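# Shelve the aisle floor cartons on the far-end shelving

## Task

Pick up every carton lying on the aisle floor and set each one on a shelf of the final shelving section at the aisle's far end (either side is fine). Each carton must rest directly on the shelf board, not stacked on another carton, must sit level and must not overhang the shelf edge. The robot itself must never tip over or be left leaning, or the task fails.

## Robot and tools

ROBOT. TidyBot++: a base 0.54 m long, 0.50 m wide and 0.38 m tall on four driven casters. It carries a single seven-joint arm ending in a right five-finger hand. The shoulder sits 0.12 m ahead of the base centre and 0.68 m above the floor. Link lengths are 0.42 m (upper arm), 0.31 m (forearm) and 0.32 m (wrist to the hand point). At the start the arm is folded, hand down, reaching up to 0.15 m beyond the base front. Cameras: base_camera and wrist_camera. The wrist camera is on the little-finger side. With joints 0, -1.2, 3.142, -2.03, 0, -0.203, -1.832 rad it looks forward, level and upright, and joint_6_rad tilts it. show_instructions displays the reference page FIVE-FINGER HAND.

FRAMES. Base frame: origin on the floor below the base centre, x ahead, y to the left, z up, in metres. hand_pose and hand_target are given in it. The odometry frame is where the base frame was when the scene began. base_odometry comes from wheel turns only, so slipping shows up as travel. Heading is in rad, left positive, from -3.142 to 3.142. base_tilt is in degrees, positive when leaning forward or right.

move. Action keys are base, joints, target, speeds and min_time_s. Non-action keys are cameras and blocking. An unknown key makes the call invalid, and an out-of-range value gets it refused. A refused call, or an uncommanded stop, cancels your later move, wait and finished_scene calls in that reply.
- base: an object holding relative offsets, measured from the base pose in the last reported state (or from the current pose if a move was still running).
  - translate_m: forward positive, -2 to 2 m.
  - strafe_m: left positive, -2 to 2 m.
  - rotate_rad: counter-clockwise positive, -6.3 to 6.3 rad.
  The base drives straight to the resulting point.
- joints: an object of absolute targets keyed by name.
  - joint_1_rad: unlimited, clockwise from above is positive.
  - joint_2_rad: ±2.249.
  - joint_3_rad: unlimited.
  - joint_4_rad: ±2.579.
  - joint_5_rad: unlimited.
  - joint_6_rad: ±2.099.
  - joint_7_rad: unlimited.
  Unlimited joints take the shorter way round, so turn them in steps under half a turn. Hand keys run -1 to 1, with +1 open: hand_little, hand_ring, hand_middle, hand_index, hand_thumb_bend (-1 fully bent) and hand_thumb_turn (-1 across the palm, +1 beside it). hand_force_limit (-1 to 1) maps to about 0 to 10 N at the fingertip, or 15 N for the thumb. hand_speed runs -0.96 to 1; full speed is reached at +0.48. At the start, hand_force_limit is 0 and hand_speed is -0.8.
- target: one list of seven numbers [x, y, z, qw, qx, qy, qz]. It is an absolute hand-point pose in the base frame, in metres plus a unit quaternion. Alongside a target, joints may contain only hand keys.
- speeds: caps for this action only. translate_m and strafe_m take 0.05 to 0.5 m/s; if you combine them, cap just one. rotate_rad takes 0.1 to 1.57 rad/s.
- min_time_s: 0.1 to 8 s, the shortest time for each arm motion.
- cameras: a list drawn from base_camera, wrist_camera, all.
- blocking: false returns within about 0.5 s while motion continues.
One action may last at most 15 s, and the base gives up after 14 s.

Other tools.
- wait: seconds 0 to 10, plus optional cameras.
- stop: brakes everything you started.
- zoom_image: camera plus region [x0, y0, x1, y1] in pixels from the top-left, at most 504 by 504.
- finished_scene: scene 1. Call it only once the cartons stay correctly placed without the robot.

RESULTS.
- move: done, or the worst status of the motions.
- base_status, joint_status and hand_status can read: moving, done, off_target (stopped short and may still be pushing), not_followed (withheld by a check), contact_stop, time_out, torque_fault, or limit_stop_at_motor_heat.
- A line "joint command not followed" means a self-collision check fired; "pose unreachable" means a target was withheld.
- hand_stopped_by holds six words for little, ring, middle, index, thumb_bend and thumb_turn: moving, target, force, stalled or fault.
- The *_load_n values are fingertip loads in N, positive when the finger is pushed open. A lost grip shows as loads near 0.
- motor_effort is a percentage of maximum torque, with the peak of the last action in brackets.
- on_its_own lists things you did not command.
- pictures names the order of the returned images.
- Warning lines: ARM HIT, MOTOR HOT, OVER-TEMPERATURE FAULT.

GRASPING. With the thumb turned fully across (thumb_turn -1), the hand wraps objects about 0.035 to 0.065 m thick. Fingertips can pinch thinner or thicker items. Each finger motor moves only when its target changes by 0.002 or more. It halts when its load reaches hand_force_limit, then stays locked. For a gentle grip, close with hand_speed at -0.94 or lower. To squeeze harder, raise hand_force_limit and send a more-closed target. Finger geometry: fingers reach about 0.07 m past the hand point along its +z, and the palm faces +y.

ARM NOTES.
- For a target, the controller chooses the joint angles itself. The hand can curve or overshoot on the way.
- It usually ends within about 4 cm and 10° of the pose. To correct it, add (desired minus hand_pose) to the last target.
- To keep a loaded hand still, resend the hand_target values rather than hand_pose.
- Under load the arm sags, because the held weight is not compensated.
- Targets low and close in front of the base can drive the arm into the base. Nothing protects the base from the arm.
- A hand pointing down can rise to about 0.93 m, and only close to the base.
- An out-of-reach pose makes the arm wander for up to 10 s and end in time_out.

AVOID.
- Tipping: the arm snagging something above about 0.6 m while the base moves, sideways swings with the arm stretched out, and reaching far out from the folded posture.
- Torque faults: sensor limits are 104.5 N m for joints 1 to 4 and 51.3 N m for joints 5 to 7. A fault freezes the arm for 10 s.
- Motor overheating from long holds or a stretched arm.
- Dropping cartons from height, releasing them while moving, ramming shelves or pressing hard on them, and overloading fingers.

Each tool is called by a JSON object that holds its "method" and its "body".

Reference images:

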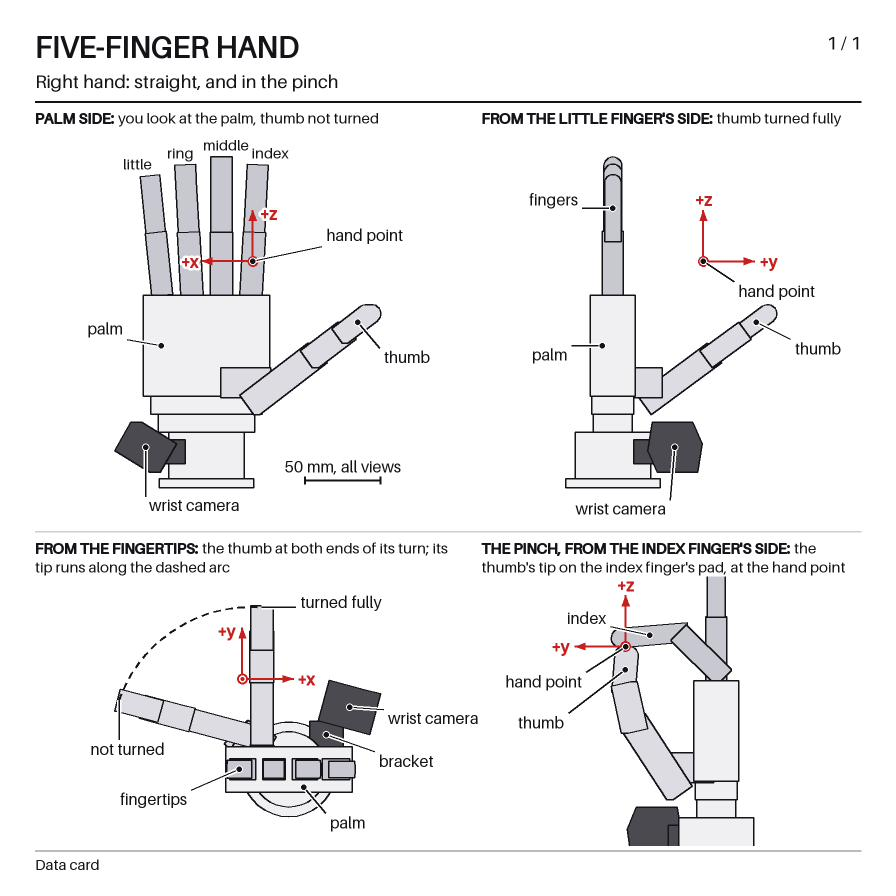

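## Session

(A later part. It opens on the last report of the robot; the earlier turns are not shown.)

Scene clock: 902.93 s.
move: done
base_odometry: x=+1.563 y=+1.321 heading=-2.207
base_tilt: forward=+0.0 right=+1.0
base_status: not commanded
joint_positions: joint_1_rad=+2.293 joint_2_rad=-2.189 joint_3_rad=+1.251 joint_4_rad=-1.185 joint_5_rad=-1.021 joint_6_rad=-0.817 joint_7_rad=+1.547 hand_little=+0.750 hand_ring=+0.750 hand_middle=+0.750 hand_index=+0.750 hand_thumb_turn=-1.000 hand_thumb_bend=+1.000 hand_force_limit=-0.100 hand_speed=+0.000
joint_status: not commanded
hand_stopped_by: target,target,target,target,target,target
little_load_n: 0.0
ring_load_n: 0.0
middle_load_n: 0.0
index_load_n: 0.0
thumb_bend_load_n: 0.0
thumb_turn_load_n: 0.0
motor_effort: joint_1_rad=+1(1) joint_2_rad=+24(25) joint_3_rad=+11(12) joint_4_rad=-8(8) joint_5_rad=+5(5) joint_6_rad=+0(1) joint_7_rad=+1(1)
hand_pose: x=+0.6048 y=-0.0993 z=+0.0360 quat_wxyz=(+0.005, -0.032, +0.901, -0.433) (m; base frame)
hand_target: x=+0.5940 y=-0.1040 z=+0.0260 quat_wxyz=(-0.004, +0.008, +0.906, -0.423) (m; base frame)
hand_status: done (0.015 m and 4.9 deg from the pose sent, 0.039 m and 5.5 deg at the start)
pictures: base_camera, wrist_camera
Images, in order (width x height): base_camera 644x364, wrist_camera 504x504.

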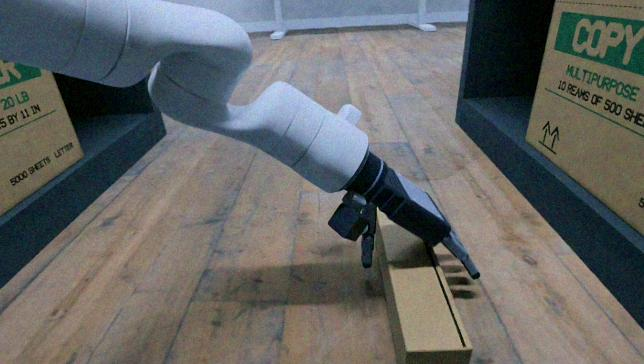

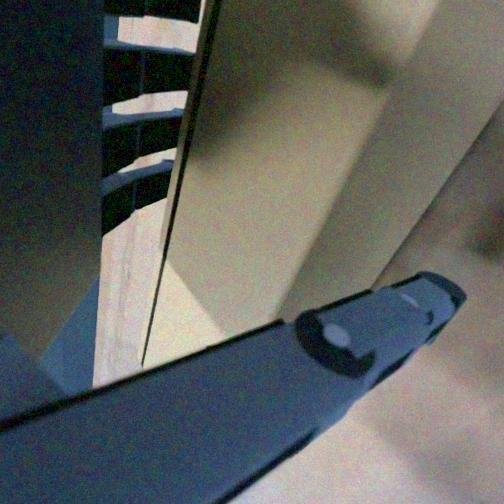

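{"method": "move", "body": {"joints": {"hand_force_limit": -0.4, "hand_speed": -0.92, "hand_little": 0.1, "hand_ring": 0.0, "hand_middle": 0.0, "hand_index": 0.0, "hand_thumb_bend": 0.2}, "cameras": ["all"]}}

Scene clock: 909.93 s.
move: off_target
base_odometry: x=+1.563 y=+1.321 heading=-2.207
base_tilt: forward=-0.1 right=+1.1
base_status: not commanded
joint_positions: joint_1_rad=+2.294 joint_2_rad=-2.189 joint_3_rad=+1.252 joint_4_rad=-1.184 joint_5_rad=-1.021 joint_6_rad=-0.818 joint_7_rad=+1.546 hand_little=+0.108 hand_ring=+0.176 hand_middle=+0.214 hand_index=+0.235 hand_thumb_turn=-1.000 hand_thumb_bend=+0.736 hand_force_limit=-0.400 hand_speed=-0.920
joint_status: hand_ring off_target (ended at +0.176, target +0.000); hand_middle off_target (ended at +0.214, target +0.000); hand_index off_target (ended at +0.235, target +0.000); hand_thumb_bend off_target (ended at +0.736, target +0.200); the others done
hand_stopped_by: force,force,force,force,force,target
little_load_n: 4.0
ring_load_n: 1.5
middle_load_n: 2.5
index_load_n: 1.5
thumb_bend_load_n: 8.0
thumb_turn_load_n: 2.0
motor_effort: joint_1_rad=+1(2) joint_2_rad=+23(25) joint_3_rad=+10(12) joint_4_rad=-7(8) joint_5_rad=+4(5) joint_6_rad=+1(1) joint_7_rad=+0(1)
hand_pose: x=+0.6045 y=-0.0993 z=+0.0360 quat_wxyz=(+0.004, -0.032, +0.901, -0.433) (m; base frame)
hand_target: x=+0.5940 y=-0.1040 z=+0.0260 quat_wxyz=(-0.004, +0.008, +0.906, -0.423) (m; base frame)
hand_status: not commanded
pictures: base_camera, wrist_camera
Images, in order (width x height): base_camera 644x364, wrist_camera 504x504.

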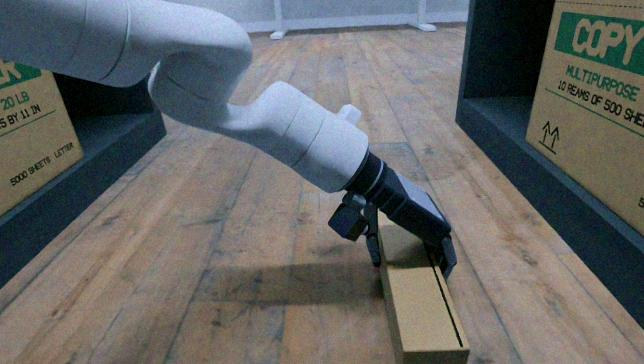

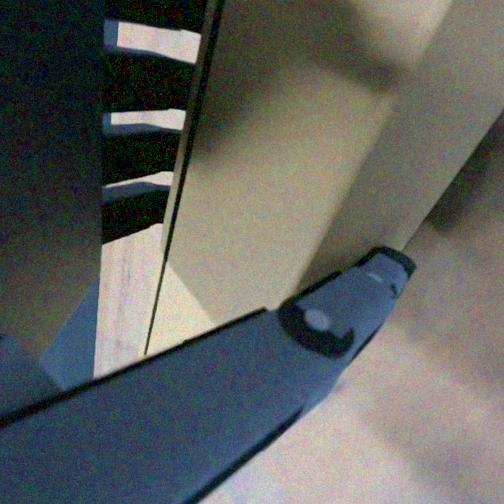

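{"method": "move", "body": {"joints": {"hand_force_limit": 0.0, "hand_speed": -0.94, "hand_little": 0.0, "hand_ring": -0.1, "hand_middle": -0.1, "hand_index": -0.1}, "cameras": ["wrist_camera"]}}

Scene clock: 913.27 s.
move: off_target
base_odometry: x=+1.563 y=+1.321 heading=-2.207
base_tilt: forward=+0.0 right=+1.0
base_status: not commanded
joint_positions: joint_1_rad=+2.295 joint_2_rad=-2.189 joint_3_rad=+1.252 joint_4_rad=-1.184 joint_5_rad=-1.021 joint_6_rad=-0.819 joint_7_rad=+1.545 hand_little=+0.082 hand_ring=+0.144 hand_middle=+0.198 hand_index=+0.209 hand_thumb_turn=-1.000 hand_thumb_bend=+0.738 hand_force_limit=+0.000 hand_speed=-0.940
joint_status: hand_little off_target (ended at +0.082, target +0.000); hand_ring off_target (ended at +0.144, target -0.100); hand_middle off_target (ended at +0.198, target -0.100); hand_index off_target (ended at +0.209, target -0.100); the others done
hand_stopped_by: force,force,force,force,force,target
little_load_n: 4.5
ring_load_n: 6.0
middle_load_n: 1.5
index_load_n: 5.0
thumb_bend_load_n: 15.5
thumb_turn_load_n: 3.5
motor_effort: joint_1_rad=+1(1) joint_2_rad=+23(24) joint_3_rad=+10(10) joint_4_rad=-7(7) joint_5_rad=+4(4) joint_6_rad=+0(2) joint_7_rad=+0(1)
hand_pose: x=+0.6046 y=-0.1002 z=+0.0362 quat_wxyz=(+0.004, -0.030, +0.901, -0.433) (m; base frame)
hand_target: x=+0.5940 y=-0.1040 z=+0.0260 quat_wxyz=(-0.004, +0.008, +0.906, -0.423) (m; base frame)
hand_status: not commanded
pictures: wrist_camera
Images, in order (width x height): wrist_camera 504x504.

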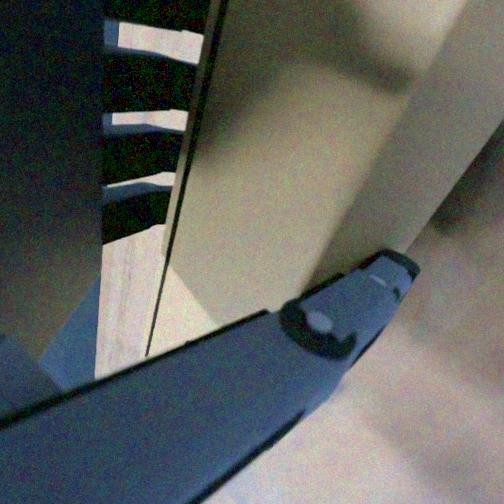

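{"method": "move", "body": {"target": [0.594, -0.10, 0.13, -0.0038, 0.0082, 0.9063, -0.4226], "min_time_s": 2.5, "cameras": ["all"]}}

{"method": "move", "body": {"target": [0.56, -0.09, 0.48, -0.0038, 0.0082, 0.9063, -0.4226], "min_time_s": 4, "cameras": ["all"]}}

Scene clock: 920.83 s.
move: done
base_odometry: x=+1.563 y=+1.321 heading=-2.207
base_tilt: forward=+0.0 right=+1.0
base_status: not commanded
joint_positions: joint_1_rad=+2.276 joint_2_rad=-2.029 joint_3_rad=+1.241 joint_4_rad=-1.429 joint_5_rad=-1.021 joint_6_rad=-0.819 joint_7_rad=+1.689 hand_little=+0.082 hand_ring=+0.144 hand_middle=+0.198 hand_index=+0.209 hand_thumb_turn=-1.000 hand_thumb_bend=+0.738 hand_force_limit=+0.000 hand_speed=-0.940
joint_status: not commanded
hand_stopped_by: force,force,force,force,force,target
little_load_n: 3.5
ring_load_n: 6.0
middle_load_n: 2.0
index_load_n: 6.0
thumb_bend_load_n: 15.5
thumb_turn_load_n: 4.5
motor_effort: joint_1_rad=+1(2) joint_2_rad=+25(25) joint_3_rad=+12(13) joint_4_rad=-7(8) joint_5_rad=+5(5) joint_6_rad=+1(2) joint_7_rad=+0(1)
hand_pose: x=+0.5929 y=-0.1184 z=+0.1289 quat_wxyz=(-0.006, +0.018, +0.899, -0.438) (m; base frame)
hand_target: x=+0.5940 y=-0.1000 z=+0.1300 quat_wxyz=(-0.004, +0.008, +0.906, -0.423) (m; base frame)
hand_status: done (0.018 m and 2.3 deg from the pose sent, 0.094 m and 4.7 deg at the start)
pictures: base_camera, wrist_camera
Images, in order (width x height): base_camera 644x364, wrist_camera 504x504.

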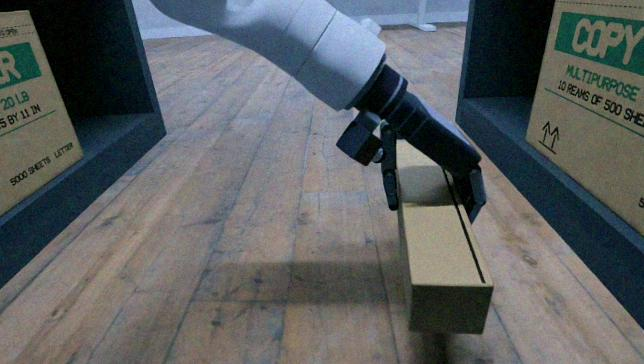

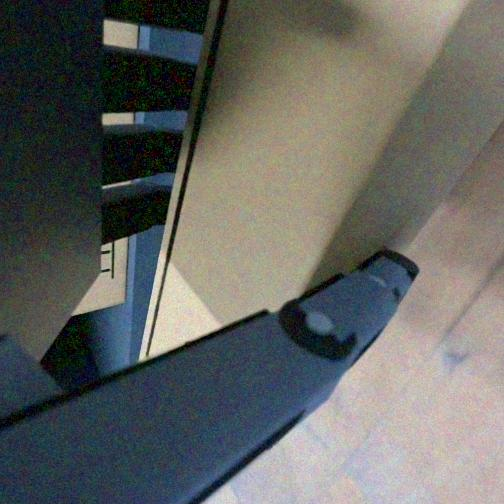

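Scene clock: 925.17 s.
move: done
base_odometry: x=+1.563 y=+1.321 heading=-2.207
base_tilt: forward=+0.0 right=+1.0
base_status: not commanded
joint_positions: joint_1_rad=+2.162 joint_2_rad=-1.278 joint_3_rad=+1.410 joint_4_rad=-1.870 joint_5_rad=-0.553 joint_6_rad=-0.819 joint_7_rad=+1.943 hand_little=+0.082 hand_ring=+0.144 hand_middle=+0.198 hand_index=+0.209 hand_thumb_turn=-1.000 hand_thumb_bend=+0.738 hand_force_limit=+0.000 hand_speed=-0.940
joint_status: not commanded
hand_stopped_by: force,force,force,force,force,target
little_load_n: 3.5
ring_load_n: 6.0
middle_load_n: 2.0
index_load_n: 6.0
thumb_bend_load_n: 15.5
thumb_turn_load_n: 5.0
motor_effort: joint_1_rad=+1(2) joint_2_rad=+24(28) joint_3_rad=+14(15) joint_4_rad=+3(7) joint_5_rad=+4(5) joint_6_rad=+2(3) joint_7_rad=+0(2)
hand_pose: x=+0.5676 y=-0.0848 z=+0.4604 quat_wxyz=(+0.005, +0.032, +0.912, -0.410) (m; base frame)
hand_target: x=+0.5600 y=-0.0900 z=+0.4800 quat_wxyz=(-0.004, +0.008, +0.906, -0.423) (m; base frame)
hand_status: done (0.022 m and 3.3 deg from the pose sent, 0.354 m and 2.3 deg at the start)
pictures: base_camera, wrist_camera
Images, in order (width x height): base_camera 644x364, wrist_camera 504x504.

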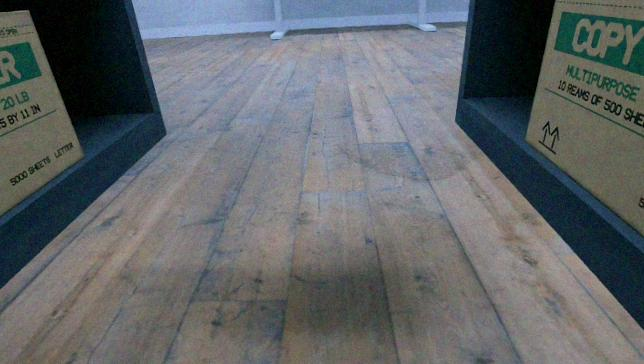

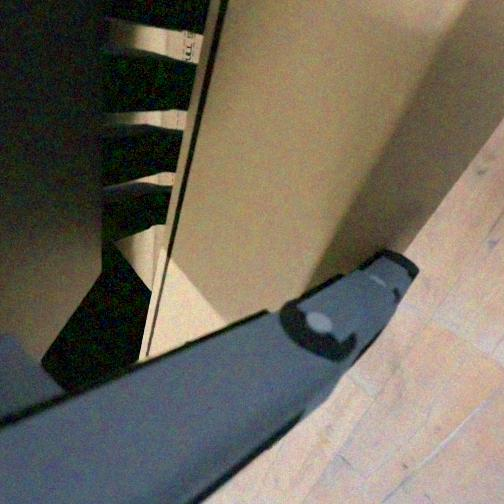

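{"method": "move", "body": {"joints": {"joint_1_rad": 0, "joint_2_rad": -0.096, "joint_3_rad": 3.142, "joint_4_rad": -2.025, "joint_5_rad": 0, "joint_6_rad": -0.351, "joint_7_rad": 3.142}, "min_time_s": 4.5, "cameras": ["all"]}}

Scene clock: 933.87 s.
move: done
base_odometry: x=+1.563 y=+1.321 heading=-2.207
base_tilt: forward=+0.0 right=+1.0
base_status: not commanded
joint_positions: joint_1_rad=+0.017 joint_2_rad=-0.106 joint_3_rad=+3.124 joint_4_rad=-2.009 joint_5_rad=-0.051 joint_6_rad=-0.414 joint_7_rad=+3.101 hand_little=+0.082 hand_ring=+0.144 hand_middle=+0.198 hand_index=+0.209 hand_thumb_turn=-1.000 hand_thumb_bend=+0.738 hand_force_limit=+0.000 hand_speed=-0.940
joint_status: all done
hand_stopped_by: force,force,force,force,force,target
little_load_n: 3.5
ring_load_n: 6.0
middle_load_n: 2.0
index_load_n: 6.0
thumb_bend_load_n: 15.5
thumb_turn_load_n: 5.0
motor_effort: joint_1_rad=+1(2) joint_2_rad=-12(26) joint_3_rad=-1(14) joint_4_rad=+15(17) joint_5_rad=+0(5) joint_6_rad=+5(8) joint_7_rad=+0(1)
hand_pose: x=+0.5688 y=+0.0442 z=+0.7376 quat_wxyz=(+0.302, -0.622, +0.672, -0.265) (m; base frame)
hand_target: x=+0.5783 y=+0.0320 z=+0.7350 quat_wxyz=(+0.295, -0.642, +0.643, -0.295) (m; base frame)
hand_status: not commanded
pictures: base_camera, wrist_camera
Images, in order (width x height): base_camera 644x364, wrist_camera 504x504.

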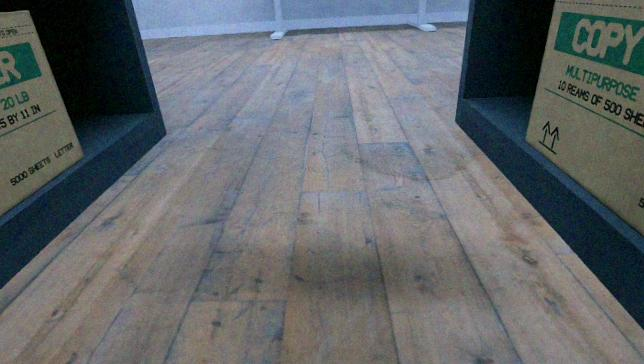

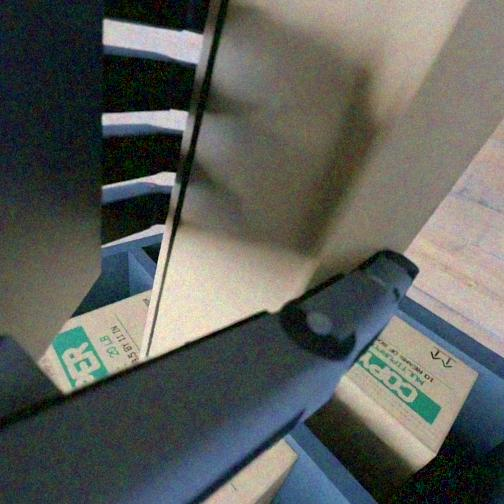

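{"method": "move", "body": {"joints": {"joint_1_rad": 0, "joint_2_rad": -0.308, "joint_3_rad": 3.142, "joint_4_rad": -2.208, "joint_5_rad": 0, "joint_6_rad": -0.37, "joint_7_rad": 3.142}, "min_time_s": 2}}

{"method": "move", "body": {"base": {"translate_m": -0.14, "strafe_m": -0.04, "rotate_rad": -0.012}, "speeds": {"translate_m": 0.15}, "cameras": ["all"]}}

Scene clock: 944.97 s.
move: done
base_odometry: x=+1.563 y=+1.321 heading=-2.207
base_tilt: forward=+0.0 right=+1.0
base_status: not commanded
joint_positions: joint_1_rad=+0.017 joint_2_rad=-0.290 joint_3_rad=+3.124 joint_4_rad=-2.193 joint_5_rad=-0.050 joint_6_rad=-0.412 joint_7_rad=+3.104 hand_little=+0.082 hand_ring=+0.144 hand_middle=+0.198 hand_index=+0.209 hand_thumb_turn=-1.000 hand_thumb_bend=+0.738 hand_force_limit=+0.000 hand_speed=-0.940
joint_status: all done
hand_stopped_by: force,force,force,force,force,target
little_load_n: 3.5
ring_load_n: 6.0
middle_load_n: 2.0
index_load_n: 6.0
thumb_bend_load_n: 15.5
thumb_turn_load_n: 5.0
motor_effort: joint_1_rad=+1(3) joint_2_rad=-7(14) joint_3_rad=-1(2) joint_4_rad=+15(16) joint_5_rad=+0(1) joint_6_rad=+6(7) joint_7_rad=+0(2)
hand_pose: x=+0.4933 y=+0.0437 z=+0.7224 quat_wxyz=(+0.300, -0.623, +0.671, -0.267) (m; base frame)
hand_target: x=+0.4967 y=+0.0320 z=+0.7278 quat_wxyz=(+0.298, -0.641, +0.641, -0.299) (m; base frame)
hand_status: not commanded
pictures: none

Scene clock: 946.60 s.
move: done
base_odometry: x=+1.614 y=+1.458 heading=-2.218
base_tilt: forward=-0.1 right=+1.0
base_status: done
joint_positions: joint_1_rad=+0.015 joint_2_rad=-0.298 joint_3_rad=+3.127 joint_4_rad=-2.194 joint_5_rad=-0.049 joint_6_rad=-0.412 joint_7_rad=+3.104 hand_little=+0.082 hand_ring=+0.144 hand_middle=+0.198 hand_index=+0.209 hand_thumb_turn=-1.000 hand_thumb_bend=+0.738 hand_force_limit=+0.000 hand_speed=-0.940
joint_status: not commanded
hand_stopped_by: force,force,force,force,force,target
little_load_n: 3.5
ring_load_n: 6.0
middle_load_n: 2.0
index_load_n: 6.0
thumb_bend_load_n: 15.5
thumb_turn_load_n: 5.0
motor_effort: joint_1_rad=+1(2) joint_2_rad=-6(8) joint_3_rad=+0(2) joint_4_rad=+15(16) joint_5_rad=+0(1) joint_6_rad=+6(7) joint_7_rad=+0(1)
hand_pose: x=+0.4924 y=+0.0434 z=+0.7245 quat_wxyz=(+0.302, -0.623, +0.670, -0.269) (m; base frame)
hand_target: x=+0.4967 y=+0.0320 z=+0.7278 quat_wxyz=(+0.298, -0.641, +0.641, -0.299) (m; base frame)
hand_status: not commanded
pictures: base_camera, wrist_camera
Images, in order (width x height): base_camera 644x364, wrist_camera 504x504.

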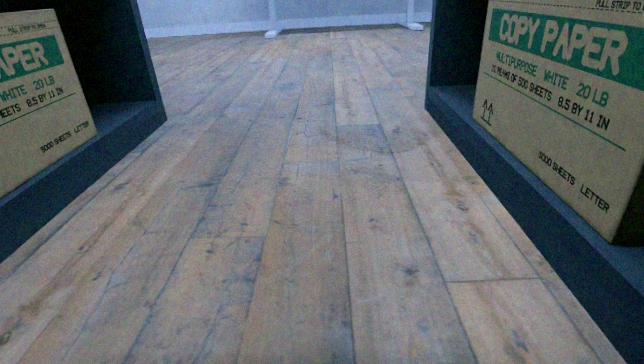

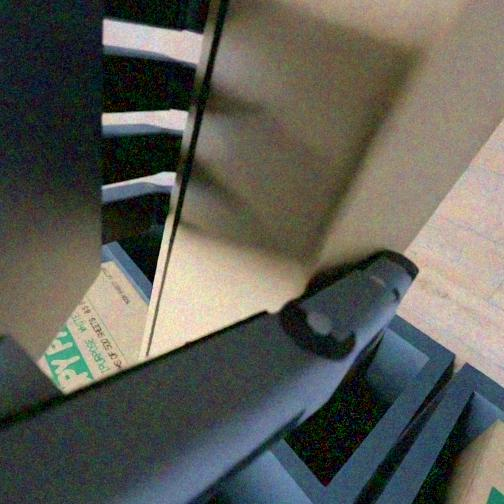

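{"method": "move", "body": {"joints": {"joint_1_rad": -1.571}, "min_time_s": 4.5, "cameras": ["all"]}}

Scene clock: 967.00 s.
move: done
base_odometry: x=+1.614 y=+1.458 heading=-2.218
base_tilt: forward=-0.1 right=+1.0
base_status: not commanded
joint_positions: joint_1_rad=-1.555 joint_2_rad=-0.298 joint_3_rad=+3.128 joint_4_rad=-2.194 joint_5_rad=-0.049 joint_6_rad=-0.412 joint_7_rad=+3.104 hand_little=+0.082 hand_ring=+0.144 hand_middle=+0.198 hand_index=+0.209 hand_thumb_turn=-1.000 hand_thumb_bend=+0.738 hand_force_limit=+0.000 hand_speed=-0.940
joint_status: all done
hand_stopped_by: force,force,force,force,force,target
little_load_n: 3.5
ring_load_n: 6.0
middle_load_n: 2.0
index_load_n: 6.0
thumb_bend_load_n: 15.5
thumb_turn_load_n: 4.5
motor_effort: joint_1_rad=+1(2) joint_2_rad=-6(7) joint_3_rad=+0(2) joint_4_rad=+15(15) joint_5_rad=+0(1) joint_6_rad=+5(7) joint_7_rad=+0(1)
hand_pose: x=+0.0763 y=+0.3735 z=+0.7245 quat_wxyz=(+0.404, -0.914, +0.034, +0.023) (m; base frame)
hand_target: x=+0.0869 y=+0.3777 z=+0.7278 quat_wxyz=(+0.422, -0.907, +0.000, +0.000) (m; base frame)
hand_status: not commanded
pictures: base_camera, wrist_camera
Images, in order (width x height): base_camera 644x364, wrist_camera 504x504.

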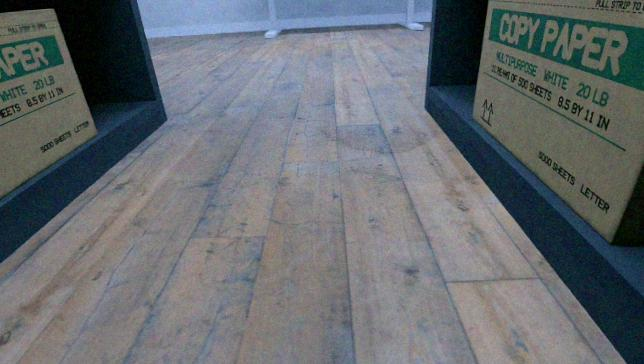

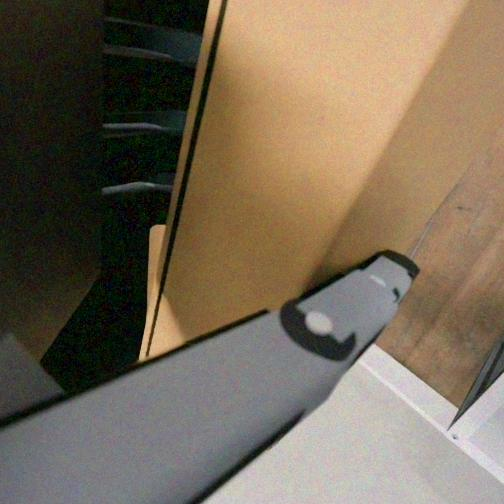

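{"method": "move", "body": {"joints": {"joint_1_rad": -1.585, "joint_2_rad": 0.0, "joint_3_rad": 3.156, "joint_4_rad": -1.93, "joint_5_rad": 0.05, "joint_6_rad": -0.33, "joint_7_rad": 3.18}, "min_time_s": 2.5, "cameras": ["all"]}}

Scene clock: 975.97 s.
move: done
base_odometry: x=+1.614 y=+1.458 heading=-2.218
base_tilt: forward=+0.0 right=+1.0
base_status: not commanded
joint_positions: joint_1_rad=-1.568 joint_2_rad=-0.012 joint_3_rad=+3.138 joint_4_rad=-1.958 joint_5_rad=-0.001 joint_6_rad=-0.391 joint_7_rad=+3.141 hand_little=+0.082 hand_ring=+0.144 hand_middle=+0.198 hand_index=+0.209 hand_thumb_turn=-1.000 hand_thumb_bend=+0.738 hand_force_limit=+0.000 hand_speed=-0.940
joint_status: all done
hand_stopped_by: force,force,force,force,force,target
little_load_n: 3.5
ring_load_n: 6.0
middle_load_n: 2.0
index_load_n: 6.0
thumb_bend_load_n: 15.5
thumb_turn_load_n: 4.5
motor_effort: joint_1_rad=+1(2) joint_2_rad=-15(16) joint_3_rad=+0(2) joint_4_rad=+15(16) joint_5_rad=+0(1) joint_6_rad=+5(7) joint_7_rad=+0(2)
hand_pose: x=+0.0865 y=+0.4780 z=+0.7209 quat_wxyz=(+0.392, -0.920, +0.000, +0.000) (m; base frame)
hand_target: x=+0.0974 y=+0.5036 z=+0.7388 quat_wxyz=(+0.426, -0.904, -0.035, -0.026) (m; base frame)
hand_status: not commanded
pictures: base_camera, wrist_camera
Images, in order (width x height): base_camera 644x364, wrist_camera 504x504.

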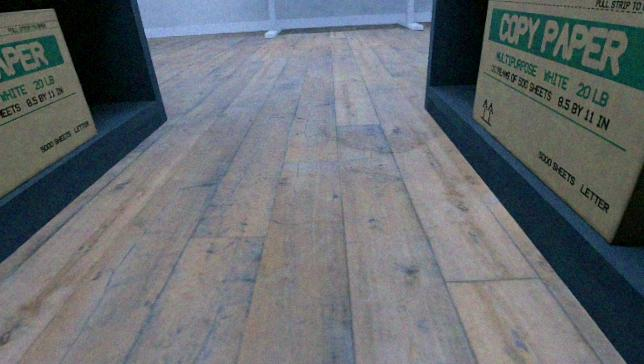

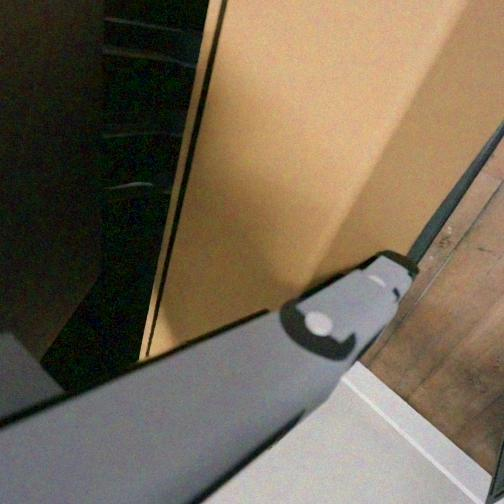

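{"method": "move", "body": {"joints": {"joint_1_rad": -1.585, "joint_2_rad": 0.36, "joint_3_rad": 3.156, "joint_4_rad": -1.56, "joint_5_rad": 0.05, "joint_6_rad": -0.345, "joint_7_rad": 3.18}, "min_time_s": 3, "cameras": ["all"]}}

Scene clock: 982.27 s.
move: done
base_odometry: x=+1.614 y=+1.458 heading=-2.218
base_tilt: forward=+0.0 right=+1.0
base_status: not commanded
joint_positions: joint_1_rad=-1.568 joint_2_rad=+0.346 joint_3_rad=+3.138 joint_4_rad=-1.588 joint_5_rad=+0.000 joint_6_rad=-0.391 joint_7_rad=+3.142 hand_little=+0.082 hand_ring=+0.144 hand_middle=+0.198 hand_index=+0.209 hand_thumb_turn=-1.000 hand_thumb_bend=+0.738 hand_force_limit=+0.000 hand_speed=-0.940
joint_status: all done
hand_stopped_by: force,force,force,force,force,target
little_load_n: 3.5
ring_load_n: 6.5
middle_load_n: 2.0
index_load_n: 6.0
thumb_bend_load_n: 15.5
thumb_turn_load_n: 4.5
motor_effort: joint_1_rad=+1(2) joint_2_rad=-26(27) joint_3_rad=-1(2) joint_4_rad=+15(15) joint_5_rad=+0(1) joint_6_rad=+5(8) joint_7_rad=+0(2)
hand_pose: x=+0.0867 y=+0.6302 z=+0.7017 quat_wxyz=(+0.397, -0.918, +0.000, +0.001) (m; base frame)
hand_target: x=+0.0969 y=+0.6516 z=+0.7136 quat_wxyz=(+0.424, -0.905, -0.036, -0.028) (m; base frame)
hand_status: not commanded
pictures: base_camera, wrist_camera
Images, in order (width x height): base_camera 644x364, wrist_camera 504x504.

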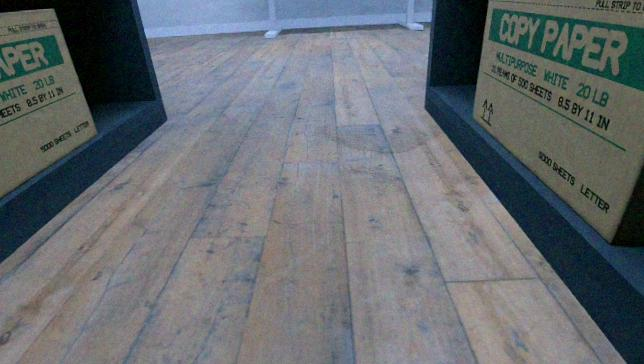

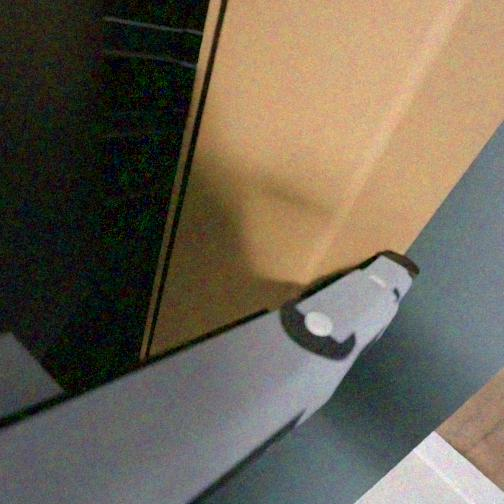

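{"method": "move", "body": {"joints": {"joint_1_rad": -1.585, "joint_2_rad": 0.405, "joint_3_rad": 3.156, "joint_4_rad": -1.632, "joint_5_rad": 0.05, "joint_6_rad": -0.183, "joint_7_rad": 3.18}, "min_time_s": 2, "cameras": ["wrist_camera"]}}

{"method": "move", "body": {"joints": {"joint_1_rad": -1.585, "joint_2_rad": 0.43, "joint_3_rad": 3.156, "joint_4_rad": -1.667, "joint_5_rad": 0.05, "joint_6_rad": -0.123, "joint_7_rad": 3.18}, "min_time_s": 1.5, "cameras": ["wrist_camera"]}}

Scene clock: 998.70 s.
move: done
base_odometry: x=+1.614 y=+1.458 heading=-2.218
base_tilt: forward=-0.1 right=+1.0
base_status: not commanded
joint_positions: joint_1_rad=-1.568 joint_2_rad=+0.388 joint_3_rad=+3.138 joint_4_rad=-1.616 joint_5_rad=+0.000 joint_6_rad=-0.246 joint_7_rad=+3.142 hand_little=+0.082 hand_ring=+0.144 hand_middle=+0.198 hand_index=+0.209 hand_thumb_turn=-1.000 hand_thumb_bend=+0.738 hand_force_limit=+0.000 hand_speed=-0.940
joint_status: all done
hand_stopped_by: force,force,force,force,force,target
little_load_n: 3.5
ring_load_n: 6.0
middle_load_n: 2.0
index_load_n: 6.0
thumb_bend_load_n: 15.5
thumb_turn_load_n: 4.5
motor_effort: joint_1_rad=+1(2) joint_2_rad=-27(28) joint_3_rad=-1(2) joint_4_rad=+15(15) joint_5_rad=+0(1) joint_6_rad=+6(8) joint_7_rad=+0(1)
hand_pose: x=+0.0867 y=+0.6573 z=+0.6904 quat_wxyz=(+0.431, -0.902, +0.000, +0.001) (m; base frame)
hand_target: x=+0.0945 y=+0.6656 z=+0.6823 quat_wxyz=(+0.444, -0.895, -0.039, -0.026) (m; base frame)
hand_status: not commanded
pictures: wrist_camera
Images, in order (width x height): wrist_camera 504x504.

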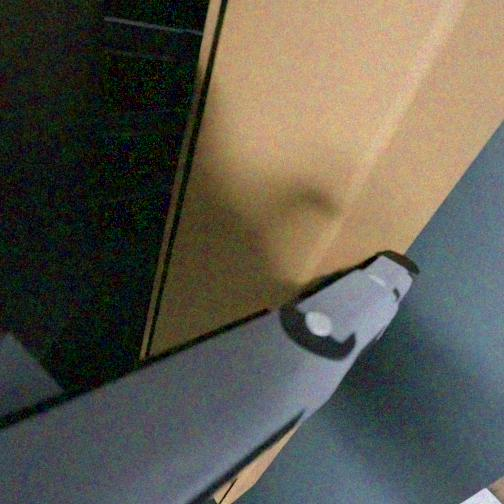

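Scene clock: 1000.50 s.
move: done
base_odometry: x=+1.614 y=+1.458 heading=-2.218
base_tilt: forward=+0.0 right=+1.0
base_status: not commanded
joint_positions: joint_1_rad=-1.568 joint_2_rad=+0.412 joint_3_rad=+3.138 joint_4_rad=-1.650 joint_5_rad=+0.000 joint_6_rad=-0.186 joint_7_rad=+3.142 hand_little=+0.082 hand_ring=+0.144 hand_middle=+0.198 hand_index=+0.209 hand_thumb_turn=-1.000 hand_thumb_bend=+0.738 hand_force_limit=+0.000 hand_speed=-0.940
joint_status: all done
hand_stopped_by: force,force,force,force,force,target
little_load_n: 3.5
ring_load_n: 6.0
middle_load_n: 2.0
index_load_n: 6.0
thumb_bend_load_n: 15.5
thumb_turn_load_n: 5.0
motor_effort: joint_1_rad=+1(2) joint_2_rad=-27(29) joint_3_rad=-1(3) joint_4_rad=+14(15) joint_5_rad=+0(1) joint_6_rad=+6(8) joint_7_rad=+0(1)
hand_pose: x=+0.0867 y=+0.6588 z=+0.6700 quat_wxyz=(+0.432, -0.902, +0.000, +0.001) (m; base frame)
hand_target: x=+0.0936 y=+0.6662 z=+0.6615 quat_wxyz=(+0.444, -0.895, -0.040, -0.025) (m; base frame)
hand_status: not commanded
pictures: wrist_camera
Images, in order (width x height): wrist_camera 504x504.

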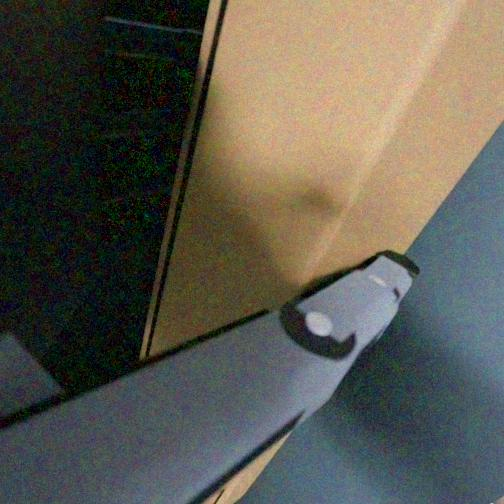

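{"method": "zoom_image", "body": {"camera": "wrist_camera", "region": [130, 300, 430, 504]}}

Scaled by 1.680 from the camera's 504x504 image, which has a finer 720x720 frame.

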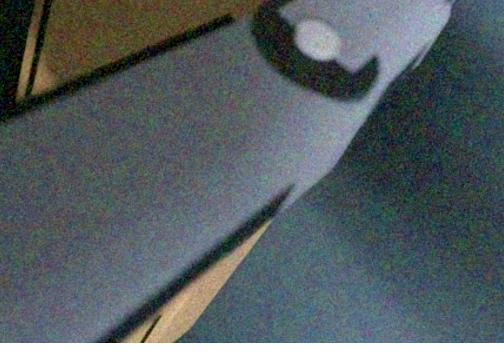

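{"method": "move", "body": {"joints": {"joint_1_rad": -1.585, "joint_2_rad": 0.4545, "joint_3_rad": 3.156, "joint_4_rad": -1.702, "joint_5_rad": 0.05, "joint_6_rad": -0.064, "joint_7_rad": 3.18}, "min_time_s": 1.5, "cameras": ["wrist_camera"]}}

{"method": "move", "body": {"joints": {"joint_1_rad": -1.585, "joint_2_rad": 0.484, "joint_3_rad": 3.156, "joint_4_rad": -1.731, "joint_5_rad": 0.05, "joint_6_rad": -0.004, "joint_7_rad": 3.18}, "min_time_s": 1.5, "cameras": ["wrist_camera"]}}

Scene clock: 1020.17 s.
move: done
base_odometry: x=+1.614 y=+1.458 heading=-2.218
base_tilt: forward=-0.1 right=+1.0
base_status: not commanded
joint_positions: joint_1_rad=-1.568 joint_2_rad=+0.437 joint_3_rad=+3.138 joint_4_rad=-1.685 joint_5_rad=+0.000 joint_6_rad=-0.127 joint_7_rad=+3.142 hand_little=+0.082 hand_ring=+0.144 hand_middle=+0.198 hand_index=+0.209 hand_thumb_turn=-1.000 hand_thumb_bend=+0.738 hand_force_limit=+0.000 hand_speed=-0.940
joint_status: all done
hand_stopped_by: force,force,force,force,force,target
little_load_n: 3.5
ring_load_n: 6.0
middle_load_n: 2.0
index_load_n: 6.0
thumb_bend_load_n: 15.5
thumb_turn_load_n: 4.5
motor_effort: joint_1_rad=+0(2) joint_2_rad=-28(29) joint_3_rad=-1(2) joint_4_rad=+14(15) joint_5_rad=+0(1) joint_6_rad=+5(8) joint_7_rad=+0(2)
hand_pose: x=+0.0867 y=+0.6587 z=+0.6495 quat_wxyz=(+0.432, -0.902, +0.000, +0.001) (m; base frame)
hand_target: x=+0.0927 y=+0.6654 z=+0.6411 quat_wxyz=(+0.444, -0.895, -0.041, -0.024) (m; base frame)
hand_status: not commanded
pictures: wrist_camera
Images, in order (width x height): wrist_camera 504x504.

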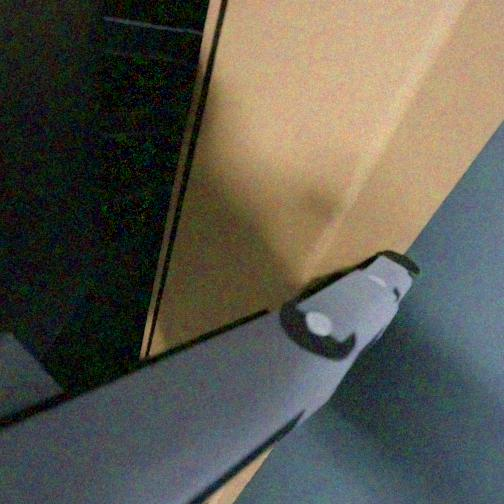

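Scene clock: 1021.97 s.
move: done
base_odometry: x=+1.614 y=+1.458 heading=-2.218
base_tilt: forward=+0.0 right=+1.0
base_status: not commanded
joint_positions: joint_1_rad=-1.568 joint_2_rad=+0.466 joint_3_rad=+3.138 joint_4_rad=-1.714 joint_5_rad=+0.000 joint_6_rad=-0.067 joint_7_rad=+3.142 hand_little=+0.082 hand_ring=+0.144 hand_middle=+0.198 hand_index=+0.209 hand_thumb_turn=-1.000 hand_thumb_bend=+0.738 hand_force_limit=+0.000 hand_speed=-0.940
joint_status: all done
hand_stopped_by: force,force,force,force,force,target
little_load_n: 3.5
ring_load_n: 6.0
middle_load_n: 2.0
index_load_n: 6.0
thumb_bend_load_n: 15.5
thumb_turn_load_n: 5.0
motor_effort: joint_1_rad=+1(2) joint_2_rad=-28(29) joint_3_rad=-1(2) joint_4_rad=+13(15) joint_5_rad=+0(1) joint_6_rad=+5(7) joint_7_rad=+1(2)
hand_pose: x=+0.0867 y=+0.6602 z=+0.6290 quat_wxyz=(+0.432, -0.902, +0.000, +0.001) (m; base frame)
hand_target: x=+0.0918 y=+0.6662 z=+0.6208 quat_wxyz=(+0.445, -0.894, -0.042, -0.022) (m; base frame)
hand_status: not commanded
pictures: wrist_camera
Images, in order (width x height): wrist_camera 504x504.

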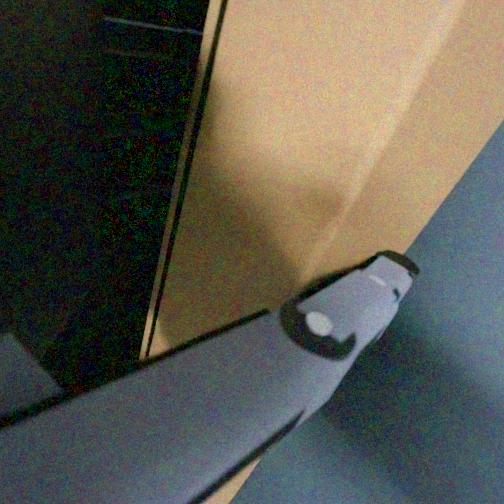

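{"method": "move", "body": {"joints": {"joint_1_rad": -1.585, "joint_2_rad": 0.514, "joint_3_rad": 3.156, "joint_4_rad": -1.76, "joint_5_rad": 0.05, "joint_6_rad": 0.054, "joint_7_rad": 3.18}, "min_time_s": 1.5, "cameras": ["wrist_camera"]}}

{"method": "move", "body": {"joints": {"joint_1_rad": -1.585, "joint_2_rad": 0.53, "joint_3_rad": 3.156, "joint_4_rad": -1.772, "joint_5_rad": 0.05, "joint_6_rad": 0.084, "joint_7_rad": 3.18}, "min_time_s": 1.5, "cameras": ["wrist_camera"]}}

Scene clock: 1031.17 s.
move: done
base_odometry: x=+1.614 y=+1.458 heading=-2.218
base_tilt: forward=-0.1 right=+1.0
base_status: not commanded
joint_positions: joint_1_rad=-1.568 joint_2_rad=+0.496 joint_3_rad=+3.138 joint_4_rad=-1.743 joint_5_rad=+0.000 joint_6_rad=-0.009 joint_7_rad=+3.142 hand_little=+0.082 hand_ring=+0.144 hand_middle=+0.198 hand_index=+0.209 hand_thumb_turn=-1.000 hand_thumb_bend=+0.738 hand_force_limit=+0.000 hand_speed=-0.940
joint_status: all done
hand_stopped_by: force,force,force,force,force,target
little_load_n: 3.5
ring_load_n: 6.0
middle_load_n: 2.0
index_load_n: 6.0
thumb_bend_load_n: 15.5
thumb_turn_load_n: 4.5
motor_effort: joint_1_rad=+1(2) joint_2_rad=-28(29) joint_3_rad=-1(2) joint_4_rad=+13(14) joint_5_rad=+0(1) joint_6_rad=+6(8) joint_7_rad=+1(2)
hand_pose: x=+0.0867 y=+0.6600 z=+0.6081 quat_wxyz=(+0.432, -0.902, +0.000, +0.001) (m; base frame)
hand_target: x=+0.0909 y=+0.6654 z=+0.6001 quat_wxyz=(+0.444, -0.895, -0.042, -0.021) (m; base frame)
hand_status: not commanded
pictures: wrist_camera
Images, in order (width x height): wrist_camera 504x504.

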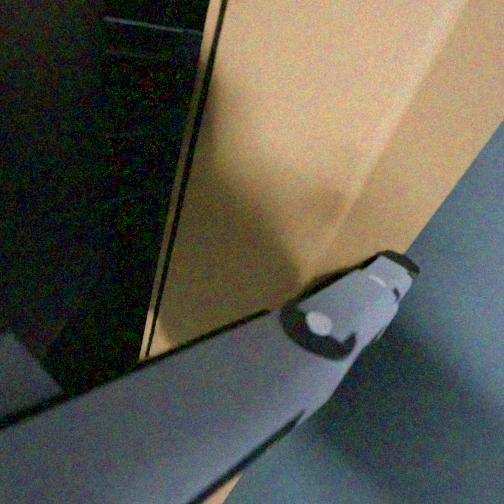

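Scene clock: 1032.97 s.
move: done
base_odometry: x=+1.614 y=+1.458 heading=-2.218
base_tilt: forward=+0.0 right=+1.0
base_status: not commanded
joint_positions: joint_1_rad=-1.568 joint_2_rad=+0.511 joint_3_rad=+3.138 joint_4_rad=-1.755 joint_5_rad=+0.000 joint_6_rad=+0.021 joint_7_rad=+3.142 hand_little=+0.082 hand_ring=+0.144 hand_middle=+0.198 hand_index=+0.209 hand_thumb_turn=-1.000 hand_thumb_bend=+0.738 hand_force_limit=+0.000 hand_speed=-0.940
joint_status: all done
hand_stopped_by: force,force,force,force,force,target
little_load_n: 3.5
ring_load_n: 6.0
middle_load_n: 2.0
index_load_n: 6.0
thumb_bend_load_n: 15.5
thumb_turn_load_n: 5.0
motor_effort: joint_1_rad=+1(2) joint_2_rad=-29(30) joint_3_rad=-2(2) joint_4_rad=+13(14) joint_5_rad=+0(1) joint_6_rad=+5(7) joint_7_rad=+0(1)
hand_pose: x=+0.0867 y=+0.6611 z=+0.5991 quat_wxyz=(+0.433, -0.901, +0.000, +0.001) (m; base frame)
hand_target: x=+0.0904 y=+0.6659 z=+0.5905 quat_wxyz=(+0.445, -0.894, -0.043, -0.021) (m; base frame)
hand_status: not commanded
pictures: wrist_camera
Images, in order (width x height): wrist_camera 504x504.

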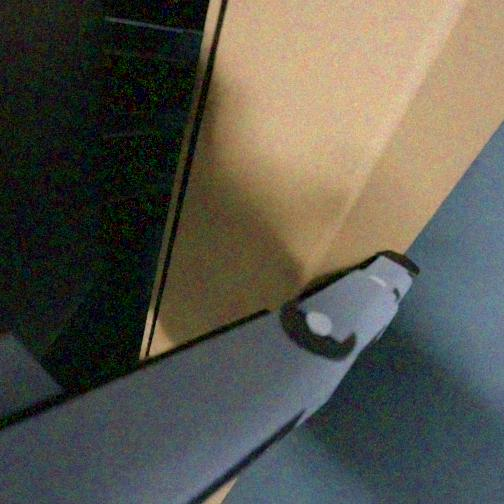

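{"method": "move", "body": {"joints": {"joint_1_rad": -1.585, "joint_2_rad": 0.544, "joint_3_rad": 3.156, "joint_4_rad": -1.782, "joint_5_rad": 0.05, "joint_6_rad": 0.11, "joint_7_rad": 3.18}, "min_time_s": 1.5, "cameras": ["wrist_camera"]}}

{"method": "move", "body": {"joints": {"joint_1_rad": -1.585, "joint_2_rad": 0.556, "joint_3_rad": 3.156, "joint_4_rad": -1.79, "joint_5_rad": 0.05, "joint_6_rad": 0.13, "joint_7_rad": 3.18}, "min_time_s": 1.5, "cameras": ["wrist_camera"]}}

Scene clock: 1037.77 s.
move: done
base_odometry: x=+1.614 y=+1.458 heading=-2.218
base_tilt: forward=+0.0 right=+1.0
base_status: not commanded
joint_positions: joint_1_rad=-1.568 joint_2_rad=+0.525 joint_3_rad=+3.138 joint_4_rad=-1.765 joint_5_rad=+0.000 joint_6_rad=+0.047 joint_7_rad=+3.142 hand_little=+0.082 hand_ring=+0.144 hand_middle=+0.198 hand_index=+0.209 hand_thumb_turn=-1.000 hand_thumb_bend=+0.738 hand_force_limit=+0.000 hand_speed=-0.940
joint_status: all done
hand_stopped_by: force,force,force,force,force,target
little_load_n: 3.5
ring_load_n: 6.0
middle_load_n: 2.0
index_load_n: 6.0
thumb_bend_load_n: 15.5
thumb_turn_load_n: 4.5
motor_effort: joint_1_rad=+1(2) joint_2_rad=-29(30) joint_3_rad=+0(3) joint_4_rad=+13(13) joint_5_rad=+0(1) joint_6_rad=+6(7) joint_7_rad=+0(2)
hand_pose: x=+0.0867 y=+0.6618 z=+0.5910 quat_wxyz=(+0.434, -0.901, +0.001, +0.001) (m; base frame)
hand_target: x=+0.0900 y=+0.6663 z=+0.5824 quat_wxyz=(+0.446, -0.894, -0.043, -0.020) (m; base frame)
hand_status: not commanded
pictures: wrist_camera
Images, in order (width x height): wrist_camera 504x504.

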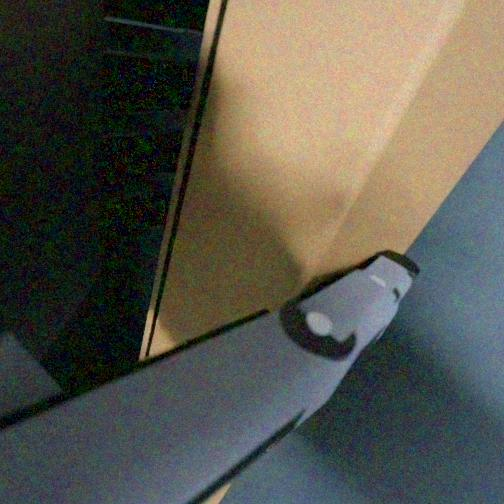

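Scene clock: 1039.57 s.
move: done
base_odometry: x=+1.614 y=+1.458 heading=-2.218
base_tilt: forward=+0.0 right=+1.0
base_status: not commanded
joint_positions: joint_1_rad=-1.568 joint_2_rad=+0.537 joint_3_rad=+3.138 joint_4_rad=-1.773 joint_5_rad=+0.000 joint_6_rad=+0.067 joint_7_rad=+3.142 hand_little=+0.082 hand_ring=+0.144 hand_middle=+0.198 hand_index=+0.209 hand_thumb_turn=-1.000 hand_thumb_bend=+0.738 hand_force_limit=+0.000 hand_speed=-0.940
joint_status: all done
hand_stopped_by: force,force,force,force,force,target
little_load_n: 3.5
ring_load_n: 6.0
middle_load_n: 2.0
index_load_n: 6.0
thumb_bend_load_n: 15.5
thumb_turn_load_n: 4.5
motor_effort: joint_1_rad=+1(2) joint_2_rad=-29(30) joint_3_rad=-1(2) joint_4_rad=+13(13) joint_5_rad=+1(1) joint_6_rad=+6(8) joint_7_rad=+0(2)
hand_pose: x=+0.0867 y=+0.6620 z=+0.5838 quat_wxyz=(+0.434, -0.901, +0.001, +0.001) (m; base frame)
hand_target: x=+0.0897 y=+0.6662 z=+0.5752 quat_wxyz=(+0.446, -0.894, -0.043, -0.020) (m; base frame)
hand_status: not commanded
pictures: wrist_camera
Images, in order (width x height): wrist_camera 504x504.

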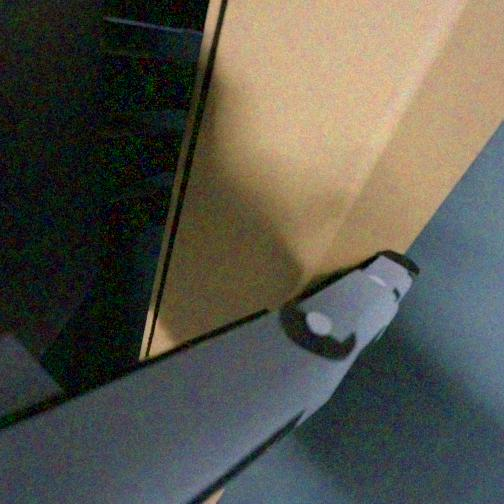

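{"method": "move", "body": {"joints": {"joint_1_rad": -1.585, "joint_2_rad": 0.566, "joint_3_rad": 3.156, "joint_4_rad": -1.796, "joint_5_rad": 0.05, "joint_6_rad": 0.145, "joint_7_rad": 3.18}, "min_time_s": 1.5}}

{"method": "move", "body": {"joints": {"joint_1_rad": -1.585, "joint_2_rad": 0.576, "joint_3_rad": 3.156, "joint_4_rad": -1.802, "joint_5_rad": 0.05, "joint_6_rad": 0.16, "joint_7_rad": 3.18}, "min_time_s": 1.5, "cameras": ["wrist_camera"]}}

Scene clock: 1045.50 s.
move: done
base_odometry: x=+1.614 y=+1.458 heading=-2.218
base_tilt: forward=-0.1 right=+1.0
base_status: not commanded
joint_positions: joint_1_rad=-1.568 joint_2_rad=+0.547 joint_3_rad=+3.138 joint_4_rad=-1.779 joint_5_rad=+0.000 joint_6_rad=+0.082 joint_7_rad=+3.142 hand_little=+0.082 hand_ring=+0.144 hand_middle=+0.198 hand_index=+0.209 hand_thumb_turn=-1.000 hand_thumb_bend=+0.738 hand_force_limit=+0.000 hand_speed=-0.940
joint_status: all done
hand_stopped_by: force,force,force,force,force,target
little_load_n: 3.5
ring_load_n: 6.0
middle_load_n: 2.0
index_load_n: 5.5
thumb_bend_load_n: 15.5
thumb_turn_load_n: 5.0
motor_effort: joint_1_rad=+1(2) joint_2_rad=-29(30) joint_3_rad=-1(3) joint_4_rad=+12(13) joint_5_rad=+0(1) joint_6_rad=+7(8) joint_7_rad=+1(1)
hand_pose: x=+0.0867 y=+0.6620 z=+0.5778 quat_wxyz=(+0.434, -0.901, +0.001, +0.001) (m; base frame)
hand_target: x=+0.0894 y=+0.6659 z=+0.5692 quat_wxyz=(+0.446, -0.894, -0.044, -0.019) (m; base frame)
hand_status: not commanded
pictures: none

Scene clock: 1047.30 s.
move: done
base_odometry: x=+1.614 y=+1.458 heading=-2.218
base_tilt: forward=-0.1 right=+1.0
base_status: not commanded
joint_positions: joint_1_rad=-1.568 joint_2_rad=+0.554 joint_3_rad=+3.138 joint_4_rad=-1.784 joint_5_rad=+0.000 joint_6_rad=+0.098 joint_7_rad=+3.142 hand_little=+0.082 hand_ring=+0.144 hand_middle=+0.198 hand_index=+0.209 hand_thumb_turn=-1.000 hand_thumb_bend=+0.738 hand_force_limit=+0.000 hand_speed=-0.940
joint_status: all done
hand_stopped_by: force,force,force,force,force,target
little_load_n: 3.0
ring_load_n: 6.0
middle_load_n: 2.0
index_load_n: 6.5
thumb_bend_load_n: 15.5
thumb_turn_load_n: 5.0
motor_effort: joint_1_rad=+1(2) joint_2_rad=-29(30) joint_3_rad=-1(2) joint_4_rad=+12(13) joint_5_rad=+0(1) joint_6_rad=+6(8) joint_7_rad=+1(1)
hand_pose: x=+0.0869 y=+0.6628 z=+0.5743 quat_wxyz=(+0.436, -0.900, +0.000, +0.000) (m; base frame)
hand_target: x=+0.0892 y=+0.6656 z=+0.5632 quat_wxyz=(+0.445, -0.894, -0.044, -0.019) (m; base frame)
hand_status: not commanded
pictures: wrist_camera
Images, in order (width x height): wrist_camera 504x504.

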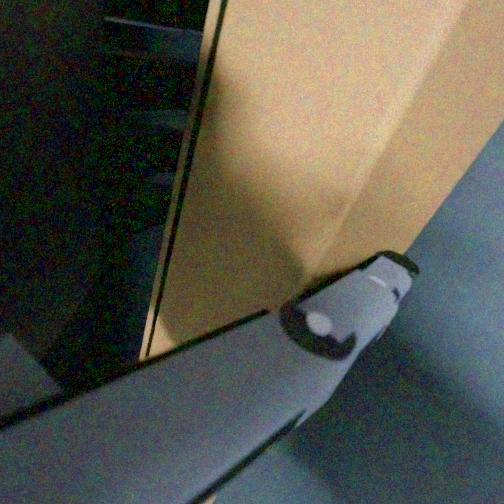

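{"method": "move", "body": {"joints": {"joint_1_rad": -1.585, "joint_2_rad": 0.586, "joint_3_rad": 3.156, "joint_4_rad": -1.808, "joint_5_rad": 0.05, "joint_6_rad": 0.175, "joint_7_rad": 3.18}, "min_time_s": 1.5, "cameras": ["wrist_camera"]}}

Scene clock: 1051.77 s.
move: done
base_odometry: x=+1.614 y=+1.458 heading=-2.218
base_tilt: forward=-0.1 right=+1.0
base_status: not commanded
joint_positions: joint_1_rad=-1.568 joint_2_rad=+0.558 joint_3_rad=+3.139 joint_4_rad=-1.788 joint_5_rad=+0.002 joint_6_rad=+0.115 joint_7_rad=+3.144 hand_little=+0.082 hand_ring=+0.144 hand_middle=+0.198 hand_index=+0.209 hand_thumb_turn=-1.000 hand_thumb_bend=+0.738 hand_force_limit=+0.000 hand_speed=-0.940
joint_status: all done
hand_stopped_by: force,force,force,force,force,target
little_load_n: 2.5
ring_load_n: 5.5
middle_load_n: 2.0
index_load_n: 6.5
thumb_bend_load_n: 15.0
thumb_turn_load_n: 5.5
motor_effort: joint_1_rad=+1(2) joint_2_rad=-28(30) joint_3_rad=-2(3) joint_4_rad=+12(13) joint_5_rad=+0(1) joint_6_rad=+6(7) joint_7_rad=+0(2)
hand_pose: x=+0.0874 y=+0.6648 z=+0.5736 quat_wxyz=(+0.440, -0.898, -0.001, +0.000) (m; base frame)
hand_target: x=+0.0889 y=+0.6652 z=+0.5572 quat_wxyz=(+0.445, -0.894, -0.044, -0.019) (m; base frame)
hand_status: not commanded
pictures: wrist_camera
Images, in order (width x height): wrist_camera 504x504.

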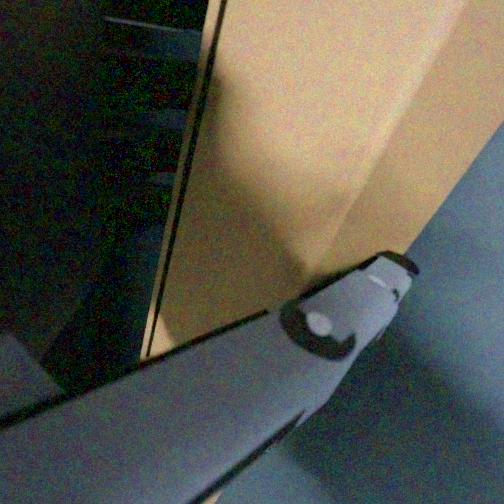

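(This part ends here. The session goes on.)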